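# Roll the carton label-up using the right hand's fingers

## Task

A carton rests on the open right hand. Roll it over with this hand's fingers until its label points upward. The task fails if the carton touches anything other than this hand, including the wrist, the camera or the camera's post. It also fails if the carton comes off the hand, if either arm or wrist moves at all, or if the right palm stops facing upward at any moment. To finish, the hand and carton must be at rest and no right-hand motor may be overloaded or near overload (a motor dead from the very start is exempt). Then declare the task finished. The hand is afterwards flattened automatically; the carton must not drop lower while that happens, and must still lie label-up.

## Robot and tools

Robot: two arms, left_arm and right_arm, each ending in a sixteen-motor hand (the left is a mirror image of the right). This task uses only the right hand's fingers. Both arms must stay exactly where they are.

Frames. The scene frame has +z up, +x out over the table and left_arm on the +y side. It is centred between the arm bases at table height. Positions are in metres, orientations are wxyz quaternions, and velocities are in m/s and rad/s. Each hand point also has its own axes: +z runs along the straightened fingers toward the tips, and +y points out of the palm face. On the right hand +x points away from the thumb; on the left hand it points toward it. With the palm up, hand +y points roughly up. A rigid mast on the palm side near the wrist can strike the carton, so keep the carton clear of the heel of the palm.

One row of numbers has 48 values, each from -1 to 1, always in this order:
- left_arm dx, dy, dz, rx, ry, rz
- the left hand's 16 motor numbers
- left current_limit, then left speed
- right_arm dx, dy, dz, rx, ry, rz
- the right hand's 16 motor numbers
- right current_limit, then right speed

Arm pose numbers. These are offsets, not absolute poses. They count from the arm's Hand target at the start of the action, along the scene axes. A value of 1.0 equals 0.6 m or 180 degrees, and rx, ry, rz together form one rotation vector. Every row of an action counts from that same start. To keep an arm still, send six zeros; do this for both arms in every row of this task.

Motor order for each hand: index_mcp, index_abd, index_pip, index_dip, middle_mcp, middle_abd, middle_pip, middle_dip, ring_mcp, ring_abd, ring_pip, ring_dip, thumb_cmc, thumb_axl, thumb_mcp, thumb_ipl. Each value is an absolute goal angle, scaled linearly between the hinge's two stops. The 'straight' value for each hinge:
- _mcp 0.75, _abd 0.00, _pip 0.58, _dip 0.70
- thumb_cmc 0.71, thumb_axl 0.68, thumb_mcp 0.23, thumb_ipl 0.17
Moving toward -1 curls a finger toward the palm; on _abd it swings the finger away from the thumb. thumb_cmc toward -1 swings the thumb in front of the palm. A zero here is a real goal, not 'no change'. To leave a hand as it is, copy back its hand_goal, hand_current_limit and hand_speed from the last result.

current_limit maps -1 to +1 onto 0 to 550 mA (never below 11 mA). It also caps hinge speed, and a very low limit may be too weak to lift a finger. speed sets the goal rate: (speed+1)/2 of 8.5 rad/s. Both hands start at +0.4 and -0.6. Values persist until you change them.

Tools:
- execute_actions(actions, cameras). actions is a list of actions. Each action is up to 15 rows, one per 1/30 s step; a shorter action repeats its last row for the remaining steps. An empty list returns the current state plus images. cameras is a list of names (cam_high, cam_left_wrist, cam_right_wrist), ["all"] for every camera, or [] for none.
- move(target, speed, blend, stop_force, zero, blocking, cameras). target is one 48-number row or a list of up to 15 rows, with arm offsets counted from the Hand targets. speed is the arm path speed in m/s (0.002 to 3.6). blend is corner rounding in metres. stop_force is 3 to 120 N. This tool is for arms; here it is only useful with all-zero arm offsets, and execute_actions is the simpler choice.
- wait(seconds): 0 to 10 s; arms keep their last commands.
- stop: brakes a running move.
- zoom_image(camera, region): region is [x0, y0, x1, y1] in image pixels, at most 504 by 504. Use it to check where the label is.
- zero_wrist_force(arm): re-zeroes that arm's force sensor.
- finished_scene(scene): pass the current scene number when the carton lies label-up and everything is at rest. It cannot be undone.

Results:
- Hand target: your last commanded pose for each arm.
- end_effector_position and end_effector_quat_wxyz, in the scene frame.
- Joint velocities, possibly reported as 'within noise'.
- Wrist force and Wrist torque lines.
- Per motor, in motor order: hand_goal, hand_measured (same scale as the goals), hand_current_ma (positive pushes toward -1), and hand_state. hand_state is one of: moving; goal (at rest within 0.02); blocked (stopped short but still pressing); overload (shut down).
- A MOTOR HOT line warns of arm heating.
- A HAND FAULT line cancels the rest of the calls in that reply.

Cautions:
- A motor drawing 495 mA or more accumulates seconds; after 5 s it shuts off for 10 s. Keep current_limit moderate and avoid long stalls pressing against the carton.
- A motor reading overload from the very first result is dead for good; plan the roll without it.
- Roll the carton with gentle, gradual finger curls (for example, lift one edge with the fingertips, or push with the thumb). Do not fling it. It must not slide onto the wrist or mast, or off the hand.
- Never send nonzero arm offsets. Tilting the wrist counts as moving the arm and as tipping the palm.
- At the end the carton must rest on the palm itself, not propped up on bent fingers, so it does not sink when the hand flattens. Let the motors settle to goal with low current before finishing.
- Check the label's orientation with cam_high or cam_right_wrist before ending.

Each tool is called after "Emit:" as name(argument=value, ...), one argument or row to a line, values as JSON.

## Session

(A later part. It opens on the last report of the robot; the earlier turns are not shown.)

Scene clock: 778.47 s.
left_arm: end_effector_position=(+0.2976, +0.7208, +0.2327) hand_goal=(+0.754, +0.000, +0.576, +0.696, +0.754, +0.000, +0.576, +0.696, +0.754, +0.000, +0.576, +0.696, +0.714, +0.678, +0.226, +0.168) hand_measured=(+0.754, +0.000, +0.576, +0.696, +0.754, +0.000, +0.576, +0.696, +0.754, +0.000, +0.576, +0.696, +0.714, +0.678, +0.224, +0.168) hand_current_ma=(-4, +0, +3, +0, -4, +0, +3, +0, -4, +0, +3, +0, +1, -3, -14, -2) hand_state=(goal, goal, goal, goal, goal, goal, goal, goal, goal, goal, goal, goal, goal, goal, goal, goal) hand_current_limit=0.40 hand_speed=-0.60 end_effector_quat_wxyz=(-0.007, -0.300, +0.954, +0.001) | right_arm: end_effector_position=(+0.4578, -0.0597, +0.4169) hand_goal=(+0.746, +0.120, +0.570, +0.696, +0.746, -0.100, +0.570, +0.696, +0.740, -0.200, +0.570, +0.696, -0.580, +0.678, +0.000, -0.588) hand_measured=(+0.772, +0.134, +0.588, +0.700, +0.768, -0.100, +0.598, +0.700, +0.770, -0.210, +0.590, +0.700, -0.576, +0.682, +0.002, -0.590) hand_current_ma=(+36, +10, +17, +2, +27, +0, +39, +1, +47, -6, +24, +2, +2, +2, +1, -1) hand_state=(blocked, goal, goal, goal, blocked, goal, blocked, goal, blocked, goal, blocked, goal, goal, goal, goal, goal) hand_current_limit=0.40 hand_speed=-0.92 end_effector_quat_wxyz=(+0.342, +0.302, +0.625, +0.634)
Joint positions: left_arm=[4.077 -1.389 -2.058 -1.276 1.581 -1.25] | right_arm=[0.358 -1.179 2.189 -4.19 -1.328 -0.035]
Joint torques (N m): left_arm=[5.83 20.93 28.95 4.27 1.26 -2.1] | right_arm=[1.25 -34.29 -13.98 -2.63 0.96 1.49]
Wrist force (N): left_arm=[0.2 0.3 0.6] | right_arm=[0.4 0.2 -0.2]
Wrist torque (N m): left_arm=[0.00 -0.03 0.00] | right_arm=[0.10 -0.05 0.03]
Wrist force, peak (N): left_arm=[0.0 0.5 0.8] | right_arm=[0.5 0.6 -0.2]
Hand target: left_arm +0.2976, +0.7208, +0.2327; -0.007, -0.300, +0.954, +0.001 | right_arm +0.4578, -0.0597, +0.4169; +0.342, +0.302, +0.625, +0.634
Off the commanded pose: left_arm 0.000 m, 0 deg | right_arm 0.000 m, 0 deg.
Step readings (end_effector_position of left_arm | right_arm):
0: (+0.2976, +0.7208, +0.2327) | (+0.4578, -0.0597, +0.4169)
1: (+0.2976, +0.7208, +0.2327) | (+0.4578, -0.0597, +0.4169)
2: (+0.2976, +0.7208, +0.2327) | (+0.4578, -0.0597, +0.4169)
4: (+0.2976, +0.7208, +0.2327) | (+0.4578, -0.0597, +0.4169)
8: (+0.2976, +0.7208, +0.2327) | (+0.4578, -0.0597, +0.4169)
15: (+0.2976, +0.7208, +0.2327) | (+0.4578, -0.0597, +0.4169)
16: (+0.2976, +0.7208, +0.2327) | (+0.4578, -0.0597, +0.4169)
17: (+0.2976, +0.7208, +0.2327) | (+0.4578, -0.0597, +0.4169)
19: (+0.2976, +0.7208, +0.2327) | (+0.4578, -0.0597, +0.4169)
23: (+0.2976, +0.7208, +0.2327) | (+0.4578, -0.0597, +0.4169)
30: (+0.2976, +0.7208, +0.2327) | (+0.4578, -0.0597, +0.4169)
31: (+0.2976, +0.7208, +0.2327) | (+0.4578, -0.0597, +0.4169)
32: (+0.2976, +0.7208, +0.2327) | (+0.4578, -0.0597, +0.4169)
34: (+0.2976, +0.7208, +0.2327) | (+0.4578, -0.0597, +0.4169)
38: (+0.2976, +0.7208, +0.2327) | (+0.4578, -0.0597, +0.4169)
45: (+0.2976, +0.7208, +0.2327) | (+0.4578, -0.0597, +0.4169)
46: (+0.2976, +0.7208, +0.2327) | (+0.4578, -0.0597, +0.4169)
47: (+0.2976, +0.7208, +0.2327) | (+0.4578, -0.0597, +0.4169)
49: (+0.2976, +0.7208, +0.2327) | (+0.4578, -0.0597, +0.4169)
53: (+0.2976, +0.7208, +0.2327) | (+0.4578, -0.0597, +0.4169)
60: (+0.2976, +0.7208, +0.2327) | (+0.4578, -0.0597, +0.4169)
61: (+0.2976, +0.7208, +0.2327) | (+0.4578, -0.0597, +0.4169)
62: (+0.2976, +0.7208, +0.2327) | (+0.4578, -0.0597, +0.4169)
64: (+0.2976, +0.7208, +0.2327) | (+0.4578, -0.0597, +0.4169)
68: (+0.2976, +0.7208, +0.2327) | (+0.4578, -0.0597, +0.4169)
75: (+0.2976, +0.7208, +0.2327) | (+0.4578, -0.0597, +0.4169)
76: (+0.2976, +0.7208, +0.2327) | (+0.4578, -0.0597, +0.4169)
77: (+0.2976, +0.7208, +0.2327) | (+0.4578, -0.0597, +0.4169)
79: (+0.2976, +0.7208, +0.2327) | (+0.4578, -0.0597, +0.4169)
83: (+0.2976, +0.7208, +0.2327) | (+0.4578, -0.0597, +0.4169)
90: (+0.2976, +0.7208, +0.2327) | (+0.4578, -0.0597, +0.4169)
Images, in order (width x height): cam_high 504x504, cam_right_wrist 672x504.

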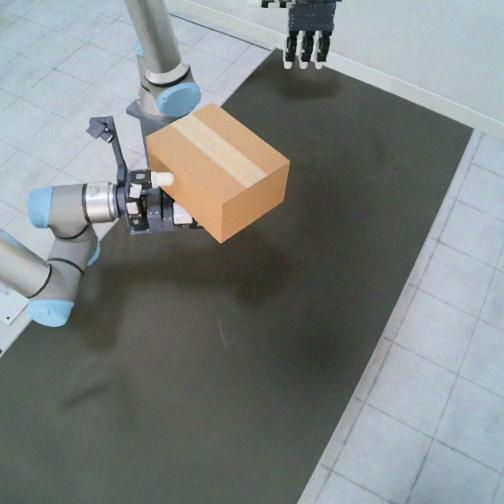

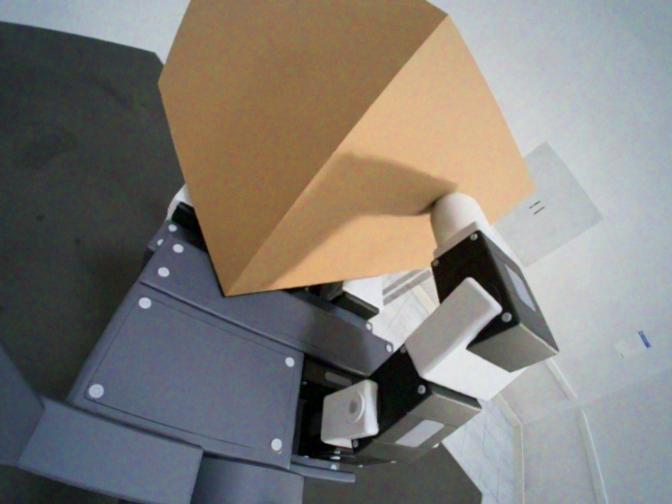

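Emit:
execute_actions(
  actions=[
    [[0,0,0,0,0,0,0.754,0,0.576,0.696,0.754,0,0.576,0.696,0.754,0,0.576,0.696,0.714,0.678,0.226,0.168,0.4,-0.6,0,0,0,0,0,0,0.745,0.5,0.57,0.696,0.745,0.3,0.57,0.696,0.74,0.2,0.57,0.696,-0.786,0.678,0.0,-0.589,0.4,-0.93]],
    [[0,0,0,0,0,0,0.754,0,0.576,0.696,0.754,0,0.576,0.696,0.754,0,0.576,0.696,0.714,0.678,0.226,0.168,0.4,-0.6,0,0,0,0,0,0,0.745,0.5,0.57,0.696,0.745,0.3,0.57,0.696,0.74,0.2,0.57,0.696,-0.786,0.678,0.0,-0.589,0.4,-0.93]],
    [[0,0,0,0,0,0,0.754,0,0.576,0.696,0.754,0,0.576,0.696,0.754,0,0.576,0.696,0.714,0.678,0.226,0.168,0.4,-0.6,0,0,0,0,0,0,0.745,0.5,0.57,0.696,0.745,0.3,0.57,0.696,0.74,0.2,0.57,0.696,-0.786,0.678,0.0,-0.589,0.4,-0.93]],
    [[0,0,0,0,0,0,0.754,0,0.576,0.696,0.754,0,0.576,0.696,0.754,0,0.576,0.696,0.714,0.678,0.226,0.168,0.4,-0.6,0,0,0,0,0,0,0.745,0.5,0.57,0.696,0.745,0.3,0.57,0.696,0.74,0.2,0.57,0.696,-0.786,0.678,0.0,-0.589,0.4,-0.93]],
  ],
  cameras=["cam_high","cam_right_wrist"],
)

Emit:
zoom_image(
  camera="cam_high",
  region=[110, 90, 290, 250],
)

Scene clock: 798.27 s.
left_arm: end_effector_position=(+0.2976, +0.7208, +0.2327) hand_goal=(+0.754, +0.000, +0.576, +0.696, +0.754, +0.000, +0.576, +0.696, +0.754, +0.000, +0.576, +0.696, +0.714, +0.678, +0.226, +0.168) hand_measured=(+0.754, +0.000, +0.576, +0.696, +0.754, +0.000, +0.576, +0.696, +0.754, +0.000, +0.576, +0.696, +0.714, +0.678, +0.224, +0.168) hand_current_ma=(-4, +0, +3, +0, -4, +0, +3, +0, -4, +0, +3, +0, +1, -3, -14, -2) hand_state=(goal, goal, goal, goal, goal, goal, goal, goal, goal, goal, goal, goal, goal, goal, goal, goal) hand_current_limit=0.40 hand_speed=-0.60 end_effector_quat_wxyz=(-0.007, -0.300, +0.954, +0.001) | right_arm: end_effector_position=(+0.4578, -0.0597, +0.4169) hand_goal=(+0.746, +0.500, +0.570, +0.696, +0.746, +0.300, +0.570, +0.696, +0.740, +0.200, +0.570, +0.696, -0.786, +0.678, +0.000, -0.588) hand_measured=(+0.772, +0.500, +0.582, +0.700, +0.768, +0.284, +0.592, +0.700, +0.770, +0.186, +0.590, +0.700, -0.784, +0.682, +0.000, -0.590) hand_current_ma=(+36, +0, +11, +2, +27, -14, +27, +1, +47, -11, +24, +2, +1, +3, +0, -1) hand_state=(blocked, goal, goal, goal, blocked, goal, blocked, goal, blocked, goal, blocked, goal, goal, goal, goal, goal) hand_current_limit=0.40 hand_speed=-0.93 end_effector_quat_wxyz=(+0.342, +0.302, +0.625, +0.634)
Joint positions: left_arm=[4.077 -1.389 -2.058 -1.276 1.581 -1.25] | right_arm=[0.358 -1.179 2.189 -4.19 -1.328 -0.035]
Joint torques (N m): left_arm=[6.31 20.4 28.55 4.32 1.32 -2.12] | right_arm=[0.77 -34.22 -13.66 -2.56 0.96 1.31]
Wrist force (N): left_arm=[0.1 0.2 0.7] | right_arm=[0.3 0.1 -0.3]
Wrist torque (N m): left_arm=[-0.02 -0.01 -0.01] | right_arm=[0.10 -0.04 0.06]
Wrist force, peak (N): left_arm=[0.1 0.2 0.9] | right_arm=[0.4 0.7 -0.3]
Hand target: left_arm +0.2976, +0.7208, +0.2327; -0.007, -0.300, +0.954, +0.001 | right_arm +0.4578, -0.0597, +0.4169; +0.342, +0.302, +0.625, +0.634
Off the commanded pose: left_arm 0.000 m, 0 deg | right_arm 0.000 m, 0 deg.
Step readings (end_effector_position of left_arm | right_arm):
0: (+0.2976, +0.7208, +0.2327) | (+0.4578, -0.0597, +0.4169)
1: (+0.2976, +0.7208, +0.2327) | (+0.4578, -0.0597, +0.4169)
2: (+0.2976, +0.7208, +0.2327) | (+0.4578, -0.0597, +0.4169)
4: (+0.2976, +0.7208, +0.2327) | (+0.4578, -0.0597, +0.4169)
8: (+0.2976, +0.7208, +0.2327) | (+0.4578, -0.0597, +0.4169)
15: (+0.2976, +0.7208, +0.2327) | (+0.4578, -0.0597, +0.4169)
16: (+0.2976, +0.7208, +0.2327) | (+0.4578, -0.0597, +0.4169)
17: (+0.2976, +0.7208, +0.2327) | (+0.4578, -0.0597, +0.4169)
19: (+0.2976, +0.7208, +0.2327) | (+0.4578, -0.0597, +0.4169)
23: (+0.2976, +0.7208, +0.2327) | (+0.4578, -0.0597, +0.4169)
30: (+0.2976, +0.7208, +0.2327) | (+0.4578, -0.0597, +0.4169)
31: (+0.2976, +0.7208, +0.2327) | (+0.4578, -0.0597, +0.4169)
32: (+0.2976, +0.7208, +0.2327) | (+0.4578, -0.0597, +0.4169)
34: (+0.2976, +0.7208, +0.2327) | (+0.4578, -0.0597, +0.4169)
38: (+0.2976, +0.7208, +0.2327) | (+0.4578, -0.0597, +0.4169)
45: (+0.2976, +0.7208, +0.2327) | (+0.4578, -0.0597, +0.4169)
46: (+0.2976, +0.7208, +0.2327) | (+0.4578, -0.0597, +0.4169)
47: (+0.2976, +0.7208, +0.2327) | (+0.4578, -0.0597, +0.4169)
49: (+0.2976, +0.7208, +0.2327) | (+0.4578, -0.0597, +0.4169)
53: (+0.2976, +0.7208, +0.2327) | (+0.4578, -0.0597, +0.4169)
60: (+0.2976, +0.7208, +0.2327) | (+0.4578, -0.0597, +0.4169)
Images, in order (width x height): cam_high 504x504, cam_right_wrist 672x504.

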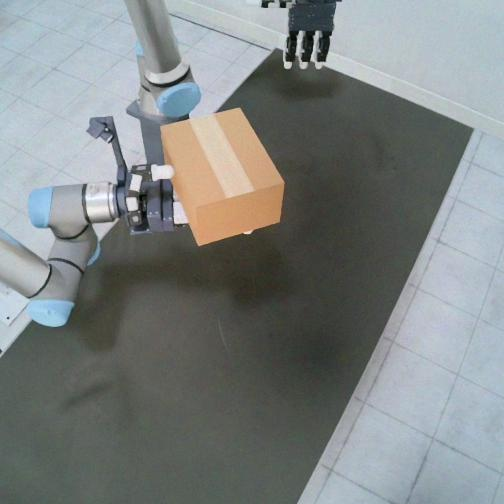

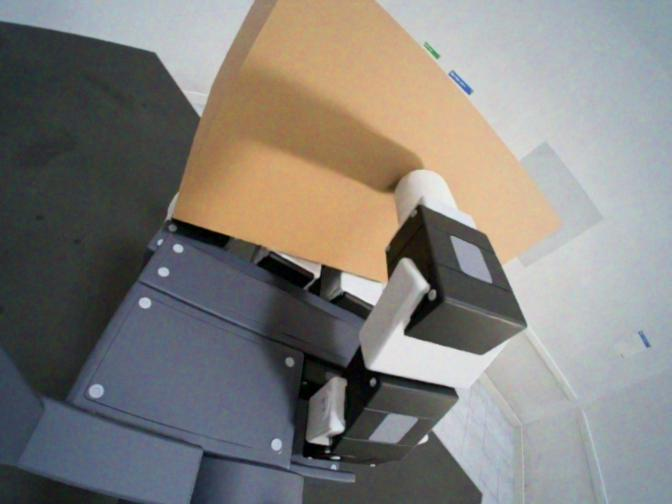

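Scaled by 2.800.

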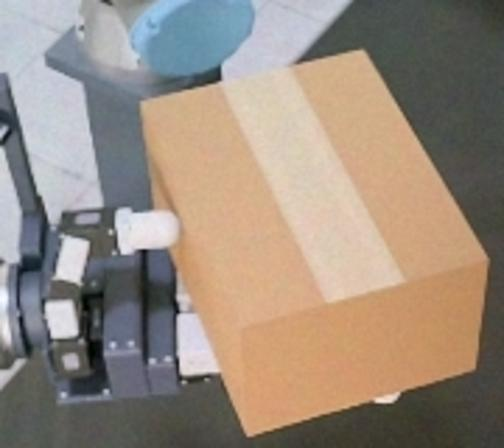

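Emit:
execute_actions(
  actions=[
    [[0,0,0,0,0,0,0.754,0,0.576,0.696,0.754,0,0.576,0.696,0.754,0,0.576,0.696,0.714,0.678,0.226,0.168,0.4,-0.6,0,0,0,0,0,0,0.745,0.2,0.57,0.696,0.745,0.0,0.57,0.696,0.74,-0.1,0.57,0.696,-0.85,0.678,0.0,-0.589,0.4,-0.93]],
    [[0,0,0,0,0,0,0.754,0,0.576,0.696,0.754,0,0.576,0.696,0.754,0,0.576,0.696,0.714,0.678,0.226,0.168,0.4,-0.6,0,0,0,0,0,0,0.745,0.2,0.57,0.696,0.745,0.0,0.57,0.696,0.74,-0.1,0.57,0.696,-0.85,0.678,0.0,-0.589,0.4,-0.93]],
    [[0,0,0,0,0,0,0.754,0,0.576,0.696,0.754,0,0.576,0.696,0.754,0,0.576,0.696,0.714,0.678,0.226,0.168,0.4,-0.6,0,0,0,0,0,0,0.745,0.2,0.57,0.696,0.745,0.0,0.57,0.696,0.74,-0.1,0.57,0.696,-0.85,0.678,0.0,-0.589,0.4,-0.93]],
  ],
  cameras=["cam_high","cam_right_wrist"],
)

Emit:
zoom_image(
  camera="cam_high",
  region=[110, 90, 290, 250],
)

Scene clock: 856.27 s.
left_arm: end_effector_position=(+0.2976, +0.7208, +0.2327) hand_goal=(+0.754, +0.000, +0.576, +0.696, +0.754, +0.000, +0.576, +0.696, +0.754, +0.000, +0.576, +0.696, +0.714, +0.678, +0.226, +0.168) hand_measured=(+0.754, +0.000, +0.576, +0.696, +0.754, +0.000, +0.576, +0.696, +0.754, +0.000, +0.576, +0.696, +0.714, +0.678, +0.224, +0.168) hand_current_ma=(-4, +0, +3, +0, -4, +0, +3, +0, -4, +0, +3, +0, +1, -3, -14, -2) hand_state=(goal, goal, goal, goal, goal, goal, goal, goal, goal, goal, goal, goal, goal, goal, goal, goal) hand_current_limit=0.40 hand_speed=-0.60 end_effector_quat_wxyz=(-0.007, -0.300, +0.954, +0.001) | right_arm: end_effector_position=(+0.4578, -0.0597, +0.4169) hand_goal=(+0.746, +0.200, +0.570, +0.696, +0.746, +0.000, +0.570, +0.696, +0.740, -0.100, +0.570, +0.696, -0.850, +0.678, +0.000, -0.588) hand_measured=(+0.772, +0.202, +0.582, +0.700, +0.768, +0.006, +0.584, +0.700, +0.768, -0.096, +0.582, +0.700, -0.850, +0.680, +0.000, -0.590) hand_current_ma=(+36, +0, +10, +2, +27, +3, +12, +1, +41, +2, +10, +2, +0, +1, +0, -1) hand_state=(blocked, goal, goal, goal, blocked, goal, goal, goal, blocked, goal, goal, goal, goal, goal, goal, goal) hand_current_limit=0.40 hand_speed=-0.93 end_effector_quat_wxyz=(+0.342, +0.302, +0.625, +0.634)
Joint positions: left_arm=[4.077 -1.389 -2.058 -1.276 1.581 -1.25] | right_arm=[0.358 -1.179 2.189 -4.19 -1.328 -0.035]
Joint torques (N m): left_arm=[5.97 20.65 29.14 4.13 1.88 -1.99] | right_arm=[2.33 -33.96 -12.21 -2.96 0.7 1.24]
Wrist force (N): left_arm=[0.1 0.3 0.7] | right_arm=[0.3 0.2 -0.2]
Wrist torque (N m): left_arm=[-0.02 -0.01 -0.01] | right_arm=[0.11 -0.04 -0.01]
Wrist force, peak (N): left_arm=[0.3 0.2 0.9] | right_arm=[0.4 0.6 -0.5]
Hand target: left_arm +0.2976, +0.7208, +0.2327; -0.007, -0.300, +0.954, +0.001 | right_arm +0.4578, -0.0597, +0.4169; +0.342, +0.302, +0.625, +0.634
Off the commanded pose: left_arm 0.000 m, 0 deg | right_arm 0.000 m, 0 deg.
Step readings (end_effector_position of left_arm | right_arm):
0: (+0.2976, +0.7208, +0.2327) | (+0.4578, -0.0597, +0.4169)
1: (+0.2976, +0.7208, +0.2327) | (+0.4578, -0.0597, +0.4169)
2: (+0.2976, +0.7208, +0.2327) | (+0.4578, -0.0597, +0.4169)
4: (+0.2976, +0.7208, +0.2327) | (+0.4578, -0.0597, +0.4169)
8: (+0.2976, +0.7208, +0.2327) | (+0.4578, -0.0597, +0.4169)
15: (+0.2976, +0.7208, +0.2327) | (+0.4578, -0.0597, +0.4169)
16: (+0.2976, +0.7208, +0.2327) | (+0.4578, -0.0597, +0.4169)
17: (+0.2976, +0.7208, +0.2327) | (+0.4578, -0.0597, +0.4169)
19: (+0.2976, +0.7208, +0.2327) | (+0.4578, -0.0597, +0.4169)
23: (+0.2976, +0.7208, +0.2327) | (+0.4578, -0.0597, +0.4169)
30: (+0.2976, +0.7208, +0.2327) | (+0.4578, -0.0597, +0.4169)
31: (+0.2976, +0.7208, +0.2327) | (+0.4578, -0.0597, +0.4169)
32: (+0.2976, +0.7208, +0.2327) | (+0.4578, -0.0597, +0.4169)
34: (+0.2976, +0.7208, +0.2327) | (+0.4578, -0.0597, +0.4169)
38: (+0.2976, +0.7208, +0.2327) | (+0.4578, -0.0597, +0.4169)
45: (+0.2976, +0.7208, +0.2327) | (+0.4578, -0.0597, +0.4169)
Images, in order (width x height): cam_high 504x504, cam_right_wrist 672x504.

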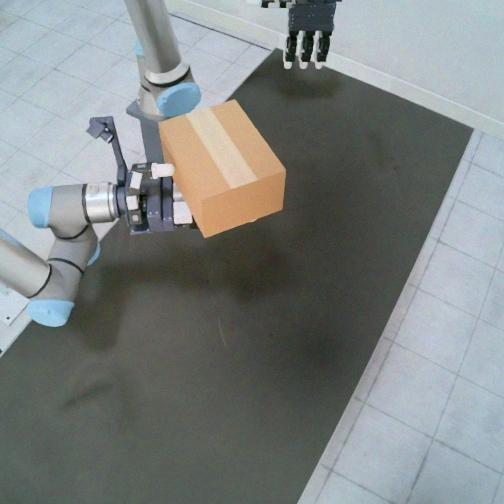

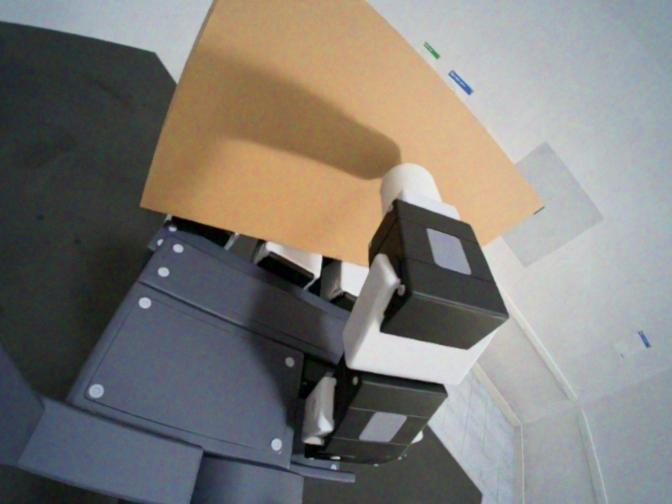

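Scaled by 2.800.

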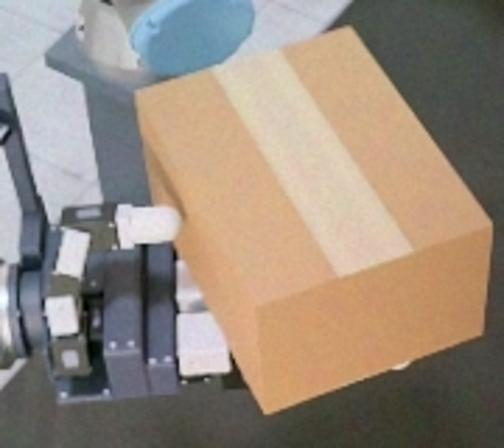

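Emit:
execute_actions(
  actions=[
    [[0,0,0,0,0,0,0.754,0,0.576,0.696,0.754,0,0.576,0.696,0.754,0,0.576,0.696,0.714,0.678,0.226,0.168,0.4,-0.6,0,0,0,0,0,0,0.745,-0.15,0.57,0.696,0.745,-0.33,0.57,0.696,0.74,-0.4,0.57,0.696,-0.9,0.678,0.0,-0.589,0.4,-0.93]],
    [[0,0,0,0,0,0,0.754,0,0.576,0.696,0.754,0,0.576,0.696,0.754,0,0.576,0.696,0.714,0.678,0.226,0.168,0.4,-0.6,0,0,0,0,0,0,0.745,-0.15,0.57,0.696,0.745,-0.33,0.57,0.696,0.74,-0.4,0.57,0.696,-0.9,0.678,0.0,-0.589,0.4,-0.93]],
    [[0,0,0,0,0,0,0.754,0,0.576,0.696,0.754,0,0.576,0.696,0.754,0,0.576,0.696,0.714,0.678,0.226,0.168,0.4,-0.6,0,0,0,0,0,0,0.745,-0.15,0.57,0.696,0.745,-0.33,0.57,0.696,0.74,-0.4,0.57,0.696,-0.9,0.678,0.0,-0.589,0.4,-0.93]],
  ],
  cameras=["cam_high","cam_right_wrist"],
)

Emit:
zoom_image(
  camera="cam_high",
  region=[110, 90, 290, 250],
)

Scene clock: 880.87 s.
left_arm: end_effector_position=(+0.2976, +0.7208, +0.2327) hand_goal=(+0.754, +0.000, +0.576, +0.696, +0.754, +0.000, +0.576, +0.696, +0.754, +0.000, +0.576, +0.696, +0.714, +0.678, +0.226, +0.168) hand_measured=(+0.754, +0.000, +0.576, +0.696, +0.754, +0.000, +0.576, +0.696, +0.754, +0.000, +0.576, +0.696, +0.714, +0.678, +0.224, +0.168) hand_current_ma=(-4, +0, +3, +0, -4, +0, +3, +0, -4, +0, +3, +0, +1, -3, -14, -2) hand_state=(goal, goal, goal, goal, goal, goal, goal, goal, goal, goal, goal, goal, goal, goal, goal, goal) hand_current_limit=0.40 hand_speed=-0.60 end_effector_quat_wxyz=(-0.007, -0.300, +0.954, +0.001) | right_arm: end_effector_position=(+0.4578, -0.0597, +0.4169) hand_goal=(+0.746, -0.150, +0.570, +0.696, +0.746, -0.330, +0.570, +0.696, +0.740, -0.400, +0.570, +0.696, -0.900, +0.678, +0.000, -0.588) hand_measured=(+0.772, -0.140, +0.582, +0.700, +0.768, -0.326, +0.584, +0.700, +0.768, -0.400, +0.582, +0.700, -0.900, +0.680, +0.000, -0.590) hand_current_ma=(+36, +6, +10, +2, +27, +1, +12, +1, +41, +0, +10, +2, +0, +0, +0, -1) hand_state=(blocked, goal, goal, goal, blocked, goal, goal, goal, blocked, goal, goal, goal, goal, goal, goal, goal) hand_current_limit=0.40 hand_speed=-0.93 end_effector_quat_wxyz=(+0.342, +0.302, +0.625, +0.634)
Joint positions: left_arm=[4.077 -1.389 -2.058 -1.276 1.581 -1.25] | right_arm=[0.358 -1.179 2.189 -4.19 -1.328 -0.035]
Joint torques (N m): left_arm=[5.84 20.08 28.48 4.18 1.91 -2.01] | right_arm=[1.81 -33.56 -12.66 -3.02 0.48 0.96]
Wrist force (N): left_arm=[0.3 0.2 0.4] | right_arm=[0.4 0.3 -0.3]
Wrist torque (N m): left_arm=[-0.01 -0.04 0.00] | right_arm=[0.11 -0.05 -0.06]
Wrist force, peak (N): left_arm=[0.1 0.2 0.9] | right_arm=[0.5 0.6 -0.3]
Hand target: left_arm +0.2976, +0.7208, +0.2327; -0.007, -0.300, +0.954, +0.001 | right_arm +0.4578, -0.0597, +0.4169; +0.342, +0.302, +0.625, +0.634
Off the commanded pose: left_arm 0.000 m, 0 deg | right_arm 0.000 m, 0 deg.
Step readings (end_effector_position of left_arm | right_arm):
0: (+0.2976, +0.7208, +0.2327) | (+0.4578, -0.0597, +0.4169)
1: (+0.2976, +0.7208, +0.2327) | (+0.4578, -0.0597, +0.4169)
2: (+0.2976, +0.7208, +0.2327) | (+0.4578, -0.0597, +0.4169)
4: (+0.2976, +0.7208, +0.2327) | (+0.4578, -0.0597, +0.4169)
8: (+0.2976, +0.7208, +0.2327) | (+0.4578, -0.0597, +0.4169)
15: (+0.2976, +0.7208, +0.2327) | (+0.4578, -0.0597, +0.4169)
16: (+0.2976, +0.7208, +0.2327) | (+0.4578, -0.0597, +0.4169)
17: (+0.2976, +0.7208, +0.2327) | (+0.4578, -0.0597, +0.4169)
19: (+0.2976, +0.7208, +0.2327) | (+0.4578, -0.0597, +0.4169)
23: (+0.2976, +0.7208, +0.2327) | (+0.4578, -0.0597, +0.4169)
30: (+0.2976, +0.7208, +0.2327) | (+0.4578, -0.0597, +0.4169)
31: (+0.2976, +0.7208, +0.2327) | (+0.4578, -0.0597, +0.4169)
32: (+0.2976, +0.7208, +0.2327) | (+0.4578, -0.0597, +0.4169)
34: (+0.2976, +0.7208, +0.2327) | (+0.4578, -0.0597, +0.4169)
38: (+0.2976, +0.7208, +0.2327) | (+0.4578, -0.0597, +0.4169)
45: (+0.2976, +0.7208, +0.2327) | (+0.4578, -0.0597, +0.4169)
Images, in order (width x height): cam_high 504x504, cam_right_wrist 672x504.

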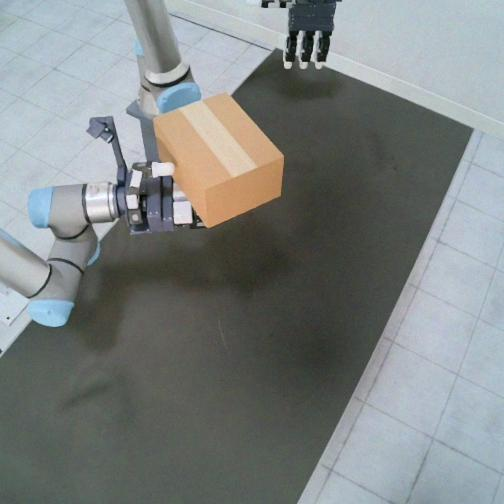

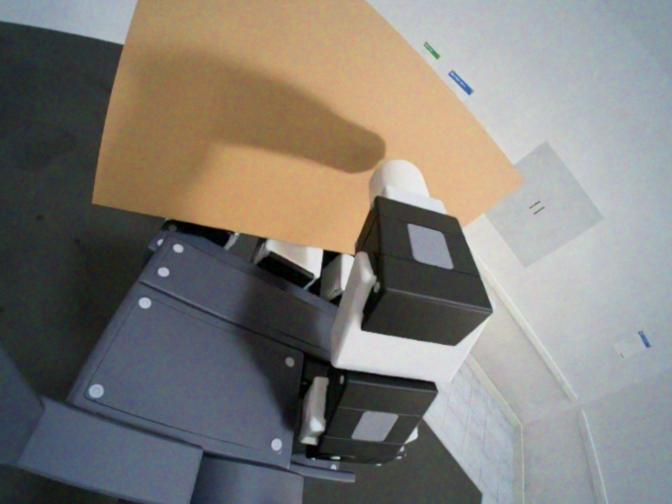

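Scaled by 2.800.

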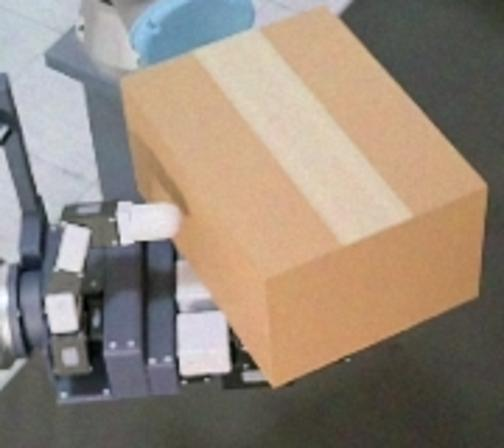

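Emit:
execute_actions(
  actions=[
    [[0,0,0,0,0,0,0.754,0,0.576,0.696,0.754,0,0.576,0.696,0.754,0,0.576,0.696,0.714,0.678,0.226,0.168,0.4,-0.6,0,0,0,0,0,0,0.745,-0.15,0.57,0.696,0.745,-0.33,0.57,0.696,0.74,-0.4,0.57,0.696,-0.95,0.678,0.05,-0.1,0.4,-0.88]],
    [[0,0,0,0,0,0,0.754,0,0.576,0.696,0.754,0,0.576,0.696,0.754,0,0.576,0.696,0.714,0.678,0.226,0.168,0.4,-0.6,0,0,0,0,0,0,0.745,-0.15,0.57,0.696,0.745,-0.33,0.57,0.696,0.74,-0.4,0.57,0.696,-0.98,0.678,0.05,-0.1,0.4,-0.88]],
  ],
  cameras=["cam_high","cam_right_wrist"],
)

Emit:
zoom_image(
  camera="cam_high",
  region=[110, 90, 290, 250],
)

Scene clock: 914.60 s.
left_arm: end_effector_position=(+0.2976, +0.7208, +0.2327) hand_goal=(+0.754, +0.000, +0.576, +0.696, +0.754, +0.000, +0.576, +0.696, +0.754, +0.000, +0.576, +0.696, +0.714, +0.678, +0.226, +0.168) hand_measured=(+0.754, +0.000, +0.576, +0.696, +0.754, +0.000, +0.576, +0.696, +0.754, +0.000, +0.576, +0.696, +0.714, +0.678, +0.224, +0.168) hand_current_ma=(-4, +0, +3, +0, -4, +0, +3, +0, -4, +0, +3, +0, +1, -3, -14, -2) hand_state=(goal, goal, goal, goal, goal, goal, goal, goal, goal, goal, goal, goal, goal, goal, goal, goal) hand_current_limit=0.40 hand_speed=-0.60 end_effector_quat_wxyz=(-0.007, -0.300, +0.954, +0.001) | right_arm: end_effector_position=(+0.4578, -0.0597, +0.4169) hand_goal=(+0.746, -0.150, +0.570, +0.696, +0.746, -0.330, +0.570, +0.696, +0.740, -0.400, +0.570, +0.696, -0.980, +0.678, +0.050, -0.100) hand_measured=(+0.772, -0.140, +0.582, +0.700, +0.768, -0.326, +0.584, +0.700, +0.768, -0.400, +0.582, +0.700, -0.982, +0.680, +0.046, -0.104) hand_current_ma=(+36, +6, +10, +2, +27, +1, +12, +1, +41, +0, +10, +2, +0, +0, -4, -2) hand_state=(blocked, goal, goal, goal, blocked, goal, goal, goal, blocked, goal, goal, goal, goal, goal, goal, goal) hand_current_limit=0.40 hand_speed=-0.88 end_effector_quat_wxyz=(+0.342, +0.302, +0.625, +0.634)
Joint positions: left_arm=[4.077 -1.389 -2.058 -1.276 1.581 -1.25] | right_arm=[0.358 -1.179 2.189 -4.19 -1.328 -0.035]
Joint torques (N m): left_arm=[5.1 20.67 28.46 4.06 2.13 -2.09] | right_arm=[2.18 -32.14 -11.43 -3.2 0.4 0.43]
Wrist force (N): left_arm=[0.1 0.3 0.7] | right_arm=[0.3 0.2 -0.1]
Wrist torque (N m): left_arm=[-0.01 -0.02 -0.01] | right_arm=[0.08 -0.04 -0.09]
Wrist force, peak (N): left_arm=[0.1 0.2 1.0] | right_arm=[0.5 0.6 -0.4]
Hand target: left_arm +0.2976, +0.7208, +0.2327; -0.007, -0.300, +0.954, +0.001 | right_arm +0.4578, -0.0597, +0.4169; +0.342, +0.302, +0.625, +0.634
Off the commanded pose: left_arm 0.000 m, 0 deg | right_arm 0.000 m, 0 deg.
Step readings (end_effector_position of left_arm | right_arm):
0: (+0.2976, +0.7208, +0.2327) | (+0.4578, -0.0597, +0.4169)
1: (+0.2976, +0.7208, +0.2327) | (+0.4578, -0.0597, +0.4169)
2: (+0.2976, +0.7208, +0.2327) | (+0.4578, -0.0597, +0.4169)
4: (+0.2976, +0.7208, +0.2327) | (+0.4578, -0.0597, +0.4169)
8: (+0.2976, +0.7208, +0.2327) | (+0.4578, -0.0597, +0.4169)
15: (+0.2976, +0.7208, +0.2327) | (+0.4578, -0.0597, +0.4169)
16: (+0.2976, +0.7208, +0.2327) | (+0.4578, -0.0597, +0.4169)
17: (+0.2976, +0.7208, +0.2327) | (+0.4578, -0.0597, +0.4169)
19: (+0.2976, +0.7208, +0.2327) | (+0.4578, -0.0597, +0.4169)
23: (+0.2976, +0.7208, +0.2327) | (+0.4578, -0.0597, +0.4169)
30: (+0.2976, +0.7208, +0.2327) | (+0.4578, -0.0597, +0.4169)
Images, in order (width x height): cam_high 504x504, cam_right_wrist 672x504.

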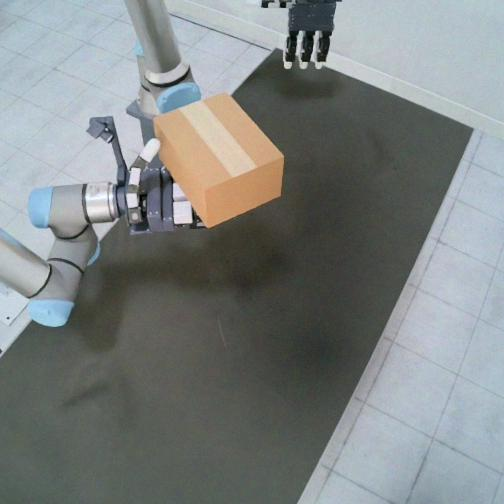

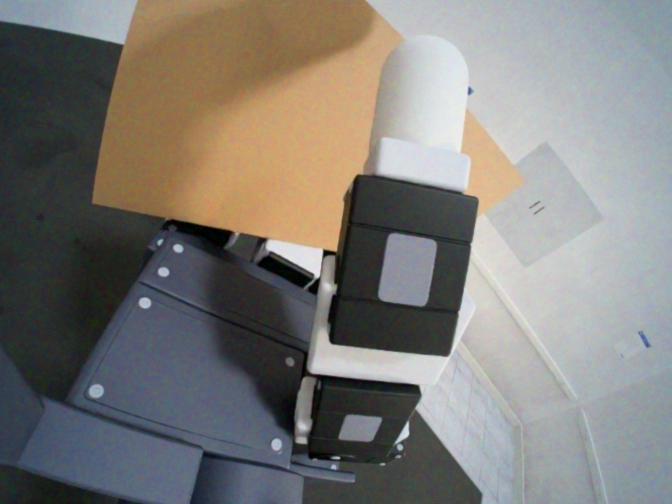

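Scaled by 2.800.

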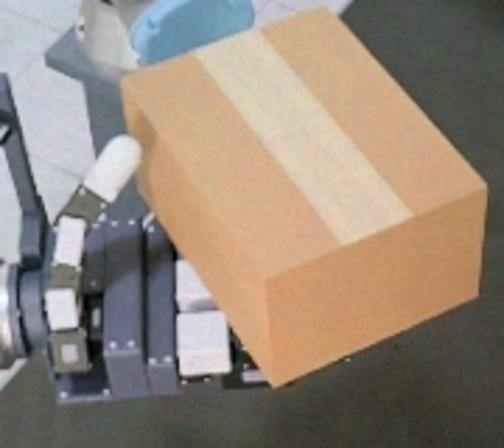

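Emit:
execute_actions(
  actions=[
    [[0,0,0,0,0,0,0.754,0,0.576,0.696,0.754,0,0.576,0.696,0.754,0,0.576,0.696,0.714,0.678,0.226,0.168,0.4,-0.6,0,0,0,0,0,0,0.745,0.1,0.57,0.696,0.745,-0.1,0.57,0.696,0.74,-0.2,0.57,0.696,-0.98,0.678,-0.02,-0.22,0.4,-0.94]],
    [[0,0,0,0,0,0,0.754,0,0.576,0.696,0.754,0,0.576,0.696,0.754,0,0.576,0.696,0.714,0.678,0.226,0.168,0.4,-0.6,0,0,0,0,0,0,0.745,0.1,0.57,0.696,0.745,-0.1,0.57,0.696,0.74,-0.2,0.57,0.696,-0.98,0.678,-0.02,-0.22,0.4,-0.94]],
    [[0,0,0,0,0,0,0.754,0,0.576,0.696,0.754,0,0.576,0.696,0.754,0,0.576,0.696,0.714,0.678,0.226,0.168,0.4,-0.6,0,0,0,0,0,0,0.745,0.1,0.57,0.696,0.745,-0.1,0.57,0.696,0.74,-0.2,0.57,0.696,-0.98,0.678,-0.02,-0.22,0.4,-0.94]],
  ],
  cameras=["cam_high","cam_right_wrist"],
)

Emit:
zoom_image(
  camera="cam_high",
  region=[110, 90, 290, 250],
)

Scene clock: 930.37 s.
left_arm: end_effector_position=(+0.2976, +0.7208, +0.2327) hand_goal=(+0.754, +0.000, +0.576, +0.696, +0.754, +0.000, +0.576, +0.696, +0.754, +0.000, +0.576, +0.696, +0.714, +0.678, +0.226, +0.168) hand_measured=(+0.754, +0.000, +0.576, +0.696, +0.754, +0.000, +0.576, +0.696, +0.754, +0.000, +0.576, +0.696, +0.714, +0.678, +0.224, +0.168) hand_current_ma=(-4, +0, +3, +0, -4, +0, +3, +0, -4, +0, +3, +0, +1, -3, -14, -2) hand_state=(goal, goal, goal, goal, goal, goal, goal, goal, goal, goal, goal, goal, goal, goal, goal, goal) hand_current_limit=0.40 hand_speed=-0.60 end_effector_quat_wxyz=(-0.007, -0.300, +0.954, +0.001) | right_arm: end_effector_position=(+0.4578, -0.0597, +0.4169) hand_goal=(+0.746, +0.100, +0.570, +0.696, +0.746, -0.100, +0.570, +0.696, +0.740, -0.200, +0.570, +0.696, -0.980, +0.678, -0.020, -0.220) hand_measured=(+0.772, +0.090, +0.582, +0.700, +0.768, -0.106, +0.584, +0.700, +0.768, -0.202, +0.582, +0.700, -0.982, +0.680, -0.020, -0.218) hand_current_ma=(+36, -7, +10, +2, +27, -3, +12, +1, +41, +0, +10, +2, +0, +0, +0, +1) hand_state=(blocked, goal, goal, goal, blocked, goal, goal, goal, blocked, goal, goal, goal, goal, goal, goal, goal) hand_current_limit=0.40 hand_speed=-0.94 end_effector_quat_wxyz=(+0.342, +0.302, +0.625, +0.634)
Joint positions: left_arm=[4.077 -1.389 -2.058 -1.276 1.581 -1.25] | right_arm=[0.358 -1.179 2.189 -4.19 -1.328 -0.035]
Joint torques (N m): left_arm=[5.58 20.84 28.68 3.97 2.18 -2.05] | right_arm=[2.37 -31 -10.96 -3.07 0.3 0.04]
Wrist force (N): left_arm=[0.1 0.1 0.6] | right_arm=[0.2 0.4 -0.1]
Wrist torque (N m): left_arm=[-0.04 -0.02 0.00] | right_arm=[0.13 -0.03 -0.04]
Wrist force, peak (N): left_arm=[0.1 0.2 1.0] | right_arm=[0.5 0.6 -0.3]
Hand target: left_arm +0.2976, +0.7208, +0.2327; -0.007, -0.300, +0.954, +0.001 | right_arm +0.4578, -0.0597, +0.4169; +0.342, +0.302, +0.625, +0.634
Off the commanded pose: left_arm 0.000 m, 0 deg | right_arm 0.000 m, 0 deg.
Step readings (end_effector_position of left_arm | right_arm):
0: (+0.2976, +0.7208, +0.2327) | (+0.4578, -0.0597, +0.4169)
1: (+0.2976, +0.7208, +0.2327) | (+0.4578, -0.0597, +0.4169)
2: (+0.2976, +0.7208, +0.2327) | (+0.4578, -0.0597, +0.4169)
4: (+0.2976, +0.7208, +0.2327) | (+0.4578, -0.0597, +0.4169)
8: (+0.2976, +0.7208, +0.2327) | (+0.4578, -0.0597, +0.4169)
15: (+0.2976, +0.7208, +0.2327) | (+0.4578, -0.0597, +0.4169)
16: (+0.2976, +0.7208, +0.2327) | (+0.4578, -0.0597, +0.4169)
17: (+0.2976, +0.7208, +0.2327) | (+0.4578, -0.0597, +0.4169)
19: (+0.2976, +0.7208, +0.2327) | (+0.4578, -0.0597, +0.4169)
23: (+0.2976, +0.7208, +0.2327) | (+0.4578, -0.0597, +0.4169)
30: (+0.2976, +0.7208, +0.2327) | (+0.4578, -0.0597, +0.4169)
31: (+0.2976, +0.7208, +0.2327) | (+0.4578, -0.0597, +0.4169)
32: (+0.2976, +0.7208, +0.2327) | (+0.4578, -0.0597, +0.4169)
34: (+0.2976, +0.7208, +0.2327) | (+0.4578, -0.0597, +0.4169)
38: (+0.2976, +0.7208, +0.2327) | (+0.4578, -0.0597, +0.4169)
45: (+0.2976, +0.7208, +0.2327) | (+0.4578, -0.0597, +0.4169)
Images, in order (width x height): cam_high 504x504, cam_right_wrist 672x504.

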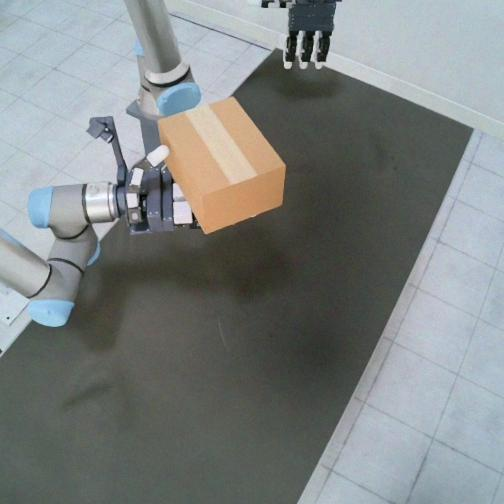

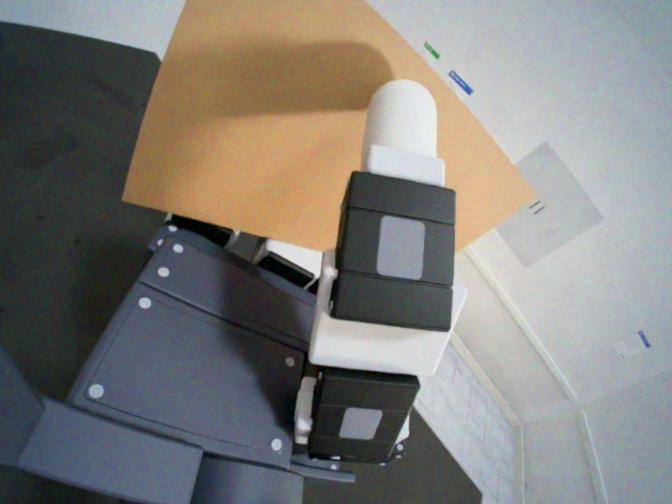

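Scaled by 2.800.

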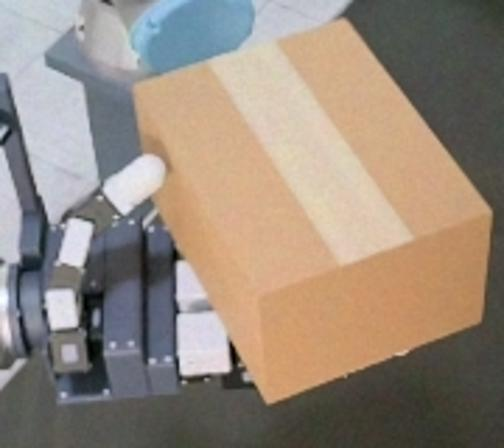

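Emit:
execute_actions(
  actions=[
    [[0,0,0,0,0,0,0.754,0,0.576,0.696,0.754,0,0.576,0.696,0.754,0,0.576,0.696,0.714,0.678,0.226,0.168,0.4,-0.6,0,0,0,0,0,0,0.745,0.3,0.57,0.696,0.745,0.1,0.57,0.696,0.74,0.0,0.57,0.696,-0.98,0.678,-0.1,-0.32,0.4,-0.94]],
    [[0,0,0,0,0,0,0.754,0,0.576,0.696,0.754,0,0.576,0.696,0.754,0,0.576,0.696,0.714,0.678,0.226,0.168,0.4,-0.6,0,0,0,0,0,0,0.745,0.3,0.57,0.696,0.745,0.1,0.57,0.696,0.74,0.0,0.57,0.696,-0.98,0.678,-0.1,-0.32,0.4,-0.94]],
    [[0,0,0,0,0,0,0.754,0,0.576,0.696,0.754,0,0.576,0.696,0.754,0,0.576,0.696,0.714,0.678,0.226,0.168,0.4,-0.6,0,0,0,0,0,0,0.745,0.3,0.57,0.696,0.745,0.1,0.57,0.696,0.74,0.0,0.57,0.696,-0.98,0.678,-0.1,-0.32,0.4,-0.94]],
  ],
  cameras=["cam_high","cam_right_wrist"],
)

Emit:
zoom_image(
  camera="cam_high",
  region=[110, 90, 290, 250],
)

Scene clock: 952.47 s.
left_arm: end_effector_position=(+0.2976, +0.7208, +0.2327) hand_goal=(+0.754, +0.000, +0.576, +0.696, +0.754, +0.000, +0.576, +0.696, +0.754, +0.000, +0.576, +0.696, +0.714, +0.678, +0.226, +0.168) hand_measured=(+0.754, +0.000, +0.576, +0.696, +0.754, +0.000, +0.576, +0.696, +0.754, +0.000, +0.576, +0.696, +0.714, +0.678, +0.224, +0.168) hand_current_ma=(-4, +0, +3, +0, -4, +0, +3, +0, -4, +0, +3, +0, +1, -3, -14, -2) hand_state=(goal, goal, goal, goal, goal, goal, goal, goal, goal, goal, goal, goal, goal, goal, goal, goal) hand_current_limit=0.40 hand_speed=-0.60 end_effector_quat_wxyz=(-0.007, -0.300, +0.954, +0.001) | right_arm: end_effector_position=(+0.4578, -0.0597, +0.4169) hand_goal=(+0.746, +0.300, +0.570, +0.696, +0.746, +0.100, +0.570, +0.696, +0.740, +0.000, +0.570, +0.696, -0.980, +0.678, -0.100, -0.320) hand_measured=(+0.772, +0.292, +0.582, +0.700, +0.768, +0.092, +0.584, +0.700, +0.768, -0.004, +0.582, +0.700, -0.980, +0.680, -0.082, -0.310) hand_current_ma=(+36, -5, +10, +2, +27, -4, +12, +1, +41, -2, +10, +2, +0, +0, +29, +13) hand_state=(blocked, goal, goal, goal, blocked, goal, goal, goal, blocked, goal, goal, goal, goal, goal, goal, goal) hand_current_limit=0.40 hand_speed=-0.94 end_effector_quat_wxyz=(+0.342, +0.302, +0.625, +0.634)
Joint positions: left_arm=[4.077 -1.389 -2.058 -1.276 1.581 -1.25] | right_arm=[0.358 -1.179 2.189 -4.19 -1.328 -0.035]
Joint torques (N m): left_arm=[5.76 21.28 28.43 3.97 2.14 -2.05] | right_arm=[2.28 -31.25 -10.52 -3.1 0.09 -0.19]
Wrist force (N): left_arm=[0.1 0.1 0.8] | right_arm=[0.1 0.4 -0.2]
Wrist torque (N m): left_arm=[-0.05 -0.01 -0.01] | right_arm=[0.15 -0.02 -0.01]
Wrist force, peak (N): left_arm=[0.1 0.1 1.1] | right_arm=[0.6 0.5 -0.3]
Hand target: left_arm +0.2976, +0.7208, +0.2327; -0.007, -0.300, +0.954, +0.001 | right_arm +0.4578, -0.0597, +0.4169; +0.342, +0.302, +0.625, +0.634
Off the commanded pose: left_arm 0.000 m, 0 deg | right_arm 0.000 m, 0 deg.
Step readings (end_effector_position of left_arm | right_arm):
0: (+0.2976, +0.7208, +0.2327) | (+0.4578, -0.0597, +0.4169)
1: (+0.2976, +0.7208, +0.2327) | (+0.4578, -0.0597, +0.4169)
2: (+0.2976, +0.7208, +0.2327) | (+0.4578, -0.0597, +0.4169)
4: (+0.2976, +0.7208, +0.2327) | (+0.4578, -0.0597, +0.4169)
8: (+0.2976, +0.7208, +0.2327) | (+0.4578, -0.0597, +0.4169)
15: (+0.2976, +0.7208, +0.2327) | (+0.4578, -0.0597, +0.4169)
16: (+0.2976, +0.7208, +0.2327) | (+0.4578, -0.0597, +0.4169)
17: (+0.2976, +0.7208, +0.2327) | (+0.4578, -0.0597, +0.4169)
19: (+0.2976, +0.7208, +0.2327) | (+0.4578, -0.0597, +0.4169)
23: (+0.2976, +0.7208, +0.2327) | (+0.4578, -0.0597, +0.4169)
30: (+0.2976, +0.7208, +0.2327) | (+0.4578, -0.0597, +0.4169)
31: (+0.2976, +0.7208, +0.2327) | (+0.4578, -0.0597, +0.4169)
32: (+0.2976, +0.7208, +0.2327) | (+0.4578, -0.0597, +0.4169)
34: (+0.2976, +0.7208, +0.2327) | (+0.4578, -0.0597, +0.4169)
38: (+0.2976, +0.7208, +0.2327) | (+0.4578, -0.0597, +0.4169)
45: (+0.2976, +0.7208, +0.2327) | (+0.4578, -0.0597, +0.4169)
Images, in order (width x height): cam_high 504x504, cam_right_wrist 672x504.

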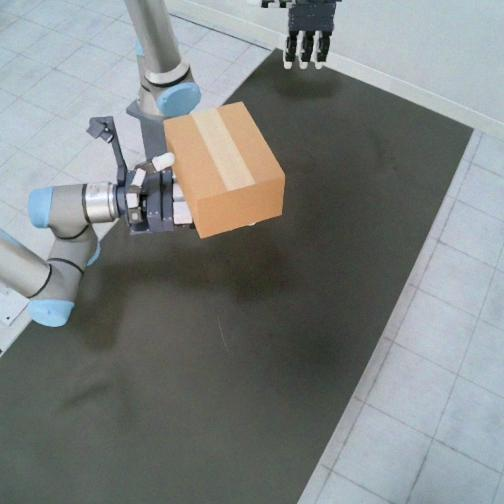

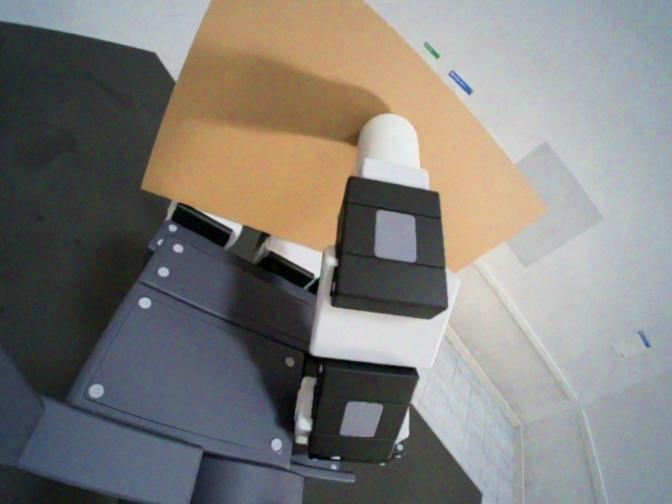

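Scaled by 2.800.

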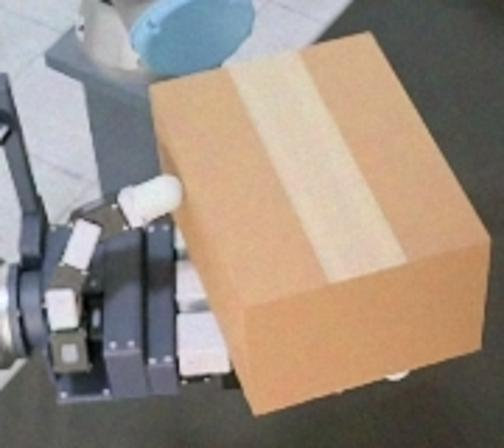

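Emit:
execute_actions(
  actions=[
    [[0,0,0,0,0,0,0.754,0,0.576,0.696,0.754,0,0.576,0.696,0.754,0,0.576,0.696,0.714,0.678,0.226,0.168,0.4,-0.6,0,0,0,0,0,0,0.809,0.3,0.47,0.515,0.783,0.1,0.51,0.587,0.72,0.0,0.57,0.696,-0.98,0.678,-0.1,-0.32,0.4,-0.92]],
    [[0,0,0,0,0,0,0.754,0,0.576,0.696,0.754,0,0.576,0.696,0.754,0,0.576,0.696,0.714,0.678,0.226,0.168,0.4,-0.6,0,0,0,0,0,0,0.8725,0.3,0.37,0.334,0.8215,0.1,0.45,0.4785,0.70,0.0,0.57,0.696,-0.98,0.678,-0.1,-0.32,0.4,-0.92]],
    [[0,0,0,0,0,0,0.754,0,0.576,0.696,0.754,0,0.576,0.696,0.754,0,0.576,0.696,0.714,0.678,0.226,0.168,0.4,-0.6,0,0,0,0,0,0,0.8725,0.3,0.37,0.334,0.8215,0.1,0.45,0.4785,0.70,0.0,0.57,0.696,-0.98,0.678,-0.1,-0.32,0.4,-0.92]],
  ],
  cameras=["cam_high","cam_right_wrist"],
)

Emit:
zoom_image(
  camera="cam_high",
  region=[110, 90, 290, 250],
)

Scene clock: 1008.30 s.
left_arm: end_effector_position=(+0.2976, +0.7208, +0.2327) hand_goal=(+0.754, +0.000, +0.576, +0.696, +0.754, +0.000, +0.576, +0.696, +0.754, +0.000, +0.576, +0.696, +0.714, +0.678, +0.226, +0.168) hand_measured=(+0.754, +0.000, +0.576, +0.696, +0.754, +0.000, +0.576, +0.696, +0.754, +0.000, +0.576, +0.696, +0.714, +0.678, +0.224, +0.168) hand_current_ma=(-4, +0, +3, +0, -4, +0, +3, +0, -4, +0, +3, +0, +1, -3, -14, -2) hand_state=(goal, goal, goal, goal, goal, goal, goal, goal, goal, goal, goal, goal, goal, goal, goal, goal) hand_current_limit=0.40 hand_speed=-0.60 end_effector_quat_wxyz=(-0.007, -0.300, +0.954, +0.001) | right_arm: end_effector_position=(+0.4578, -0.0597, +0.4169) hand_goal=(+0.872, +0.300, +0.370, +0.334, +0.822, +0.100, +0.450, +0.478, +0.700, +0.000, +0.570, +0.696, -0.980, +0.678, -0.100, -0.320) hand_measured=(+0.904, +0.302, +0.402, +0.352, +0.846, +0.096, +0.464, +0.484, +0.738, -0.002, +0.580, +0.700, -0.984, +0.676, -0.090, -0.314) hand_current_ma=(+49, +1, +45, +19, +34, -1, +13, +4, +65, -1, +8, +2, -1, -1, +13, +6) hand_state=(blocked, goal, blocked, goal, blocked, goal, goal, goal, blocked, goal, goal, goal, goal, goal, goal, goal) hand_current_limit=0.40 hand_speed=-0.92 end_effector_quat_wxyz=(+0.342, +0.302, +0.625, +0.634)
Joint positions: left_arm=[4.077 -1.389 -2.058 -1.276 1.581 -1.25] | right_arm=[0.358 -1.179 2.189 -4.19 -1.328 -0.035]
Joint torques (N m): left_arm=[5.47 20.89 29.23 3.87 2.17 -1.99] | right_arm=[1.4 -30.6 -11.57 -2.09 -0.32 -0.33]
Wrist force (N): left_arm=[0.4 0.1 0.8] | right_arm=[0.4 0.4 -0.2]
Wrist torque (N m): left_arm=[-0.04 -0.06 0.02] | right_arm=[0.14 -0.04 0.00]
Wrist force, peak (N): left_arm=[0.2 0.2 1.1] | right_arm=[0.6 0.6 -0.3]
Hand target: left_arm +0.2976, +0.7208, +0.2327; -0.007, -0.300, +0.954, +0.001 | right_arm +0.4578, -0.0597, +0.4169; +0.342, +0.302, +0.625, +0.634
Off the commanded pose: left_arm 0.000 m, 0 deg | right_arm 0.000 m, 0 deg.
Step readings (end_effector_position of left_arm | right_arm):
0: (+0.2976, +0.7208, +0.2327) | (+0.4578, -0.0597, +0.4169)
1: (+0.2976, +0.7208, +0.2327) | (+0.4578, -0.0597, +0.4169)
2: (+0.2976, +0.7208, +0.2327) | (+0.4578, -0.0597, +0.4169)
4: (+0.2976, +0.7208, +0.2327) | (+0.4578, -0.0597, +0.4169)
8: (+0.2976, +0.7208, +0.2327) | (+0.4578, -0.0597, +0.4169)
15: (+0.2976, +0.7208, +0.2327) | (+0.4578, -0.0597, +0.4169)
16: (+0.2976, +0.7208, +0.2327) | (+0.4578, -0.0597, +0.4169)
17: (+0.2976, +0.7208, +0.2327) | (+0.4578, -0.0597, +0.4169)
19: (+0.2976, +0.7208, +0.2327) | (+0.4578, -0.0597, +0.4169)
23: (+0.2976, +0.7208, +0.2327) | (+0.4578, -0.0597, +0.4169)
30: (+0.2976, +0.7208, +0.2327) | (+0.4578, -0.0597, +0.4169)
31: (+0.2976, +0.7208, +0.2327) | (+0.4578, -0.0597, +0.4169)
32: (+0.2976, +0.7208, +0.2327) | (+0.4578, -0.0597, +0.4169)
34: (+0.2976, +0.7208, +0.2327) | (+0.4578, -0.0597, +0.4169)
38: (+0.2976, +0.7208, +0.2327) | (+0.4578, -0.0597, +0.4169)
45: (+0.2976, +0.7208, +0.2327) | (+0.4578, -0.0597, +0.4169)
Images, in order (width x height): cam_high 504x504, cam_right_wrist 672x504.

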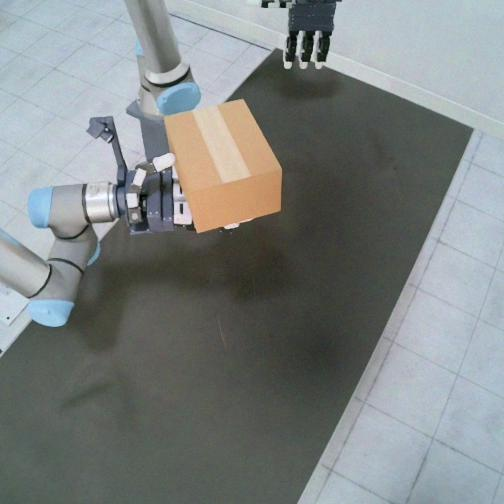

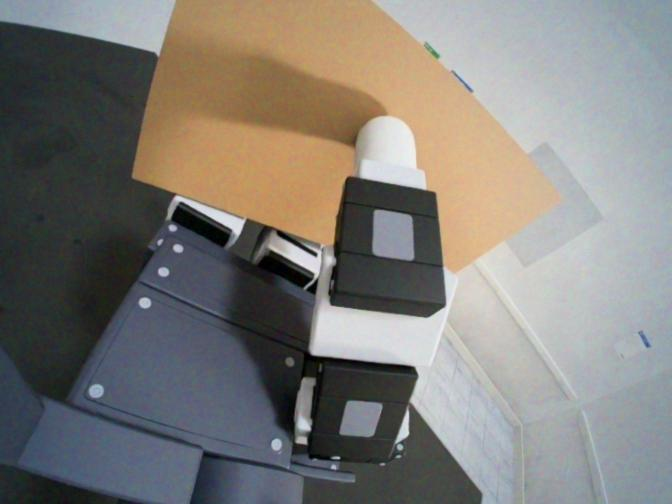

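Scaled by 2.800.

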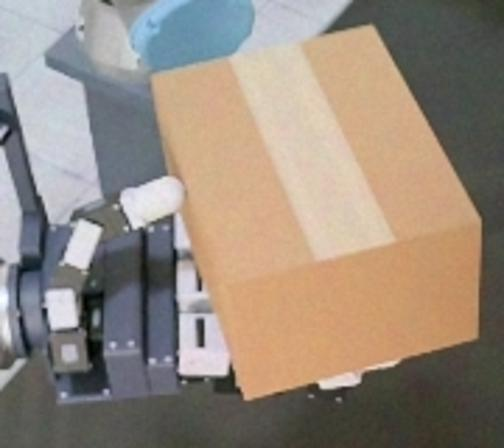

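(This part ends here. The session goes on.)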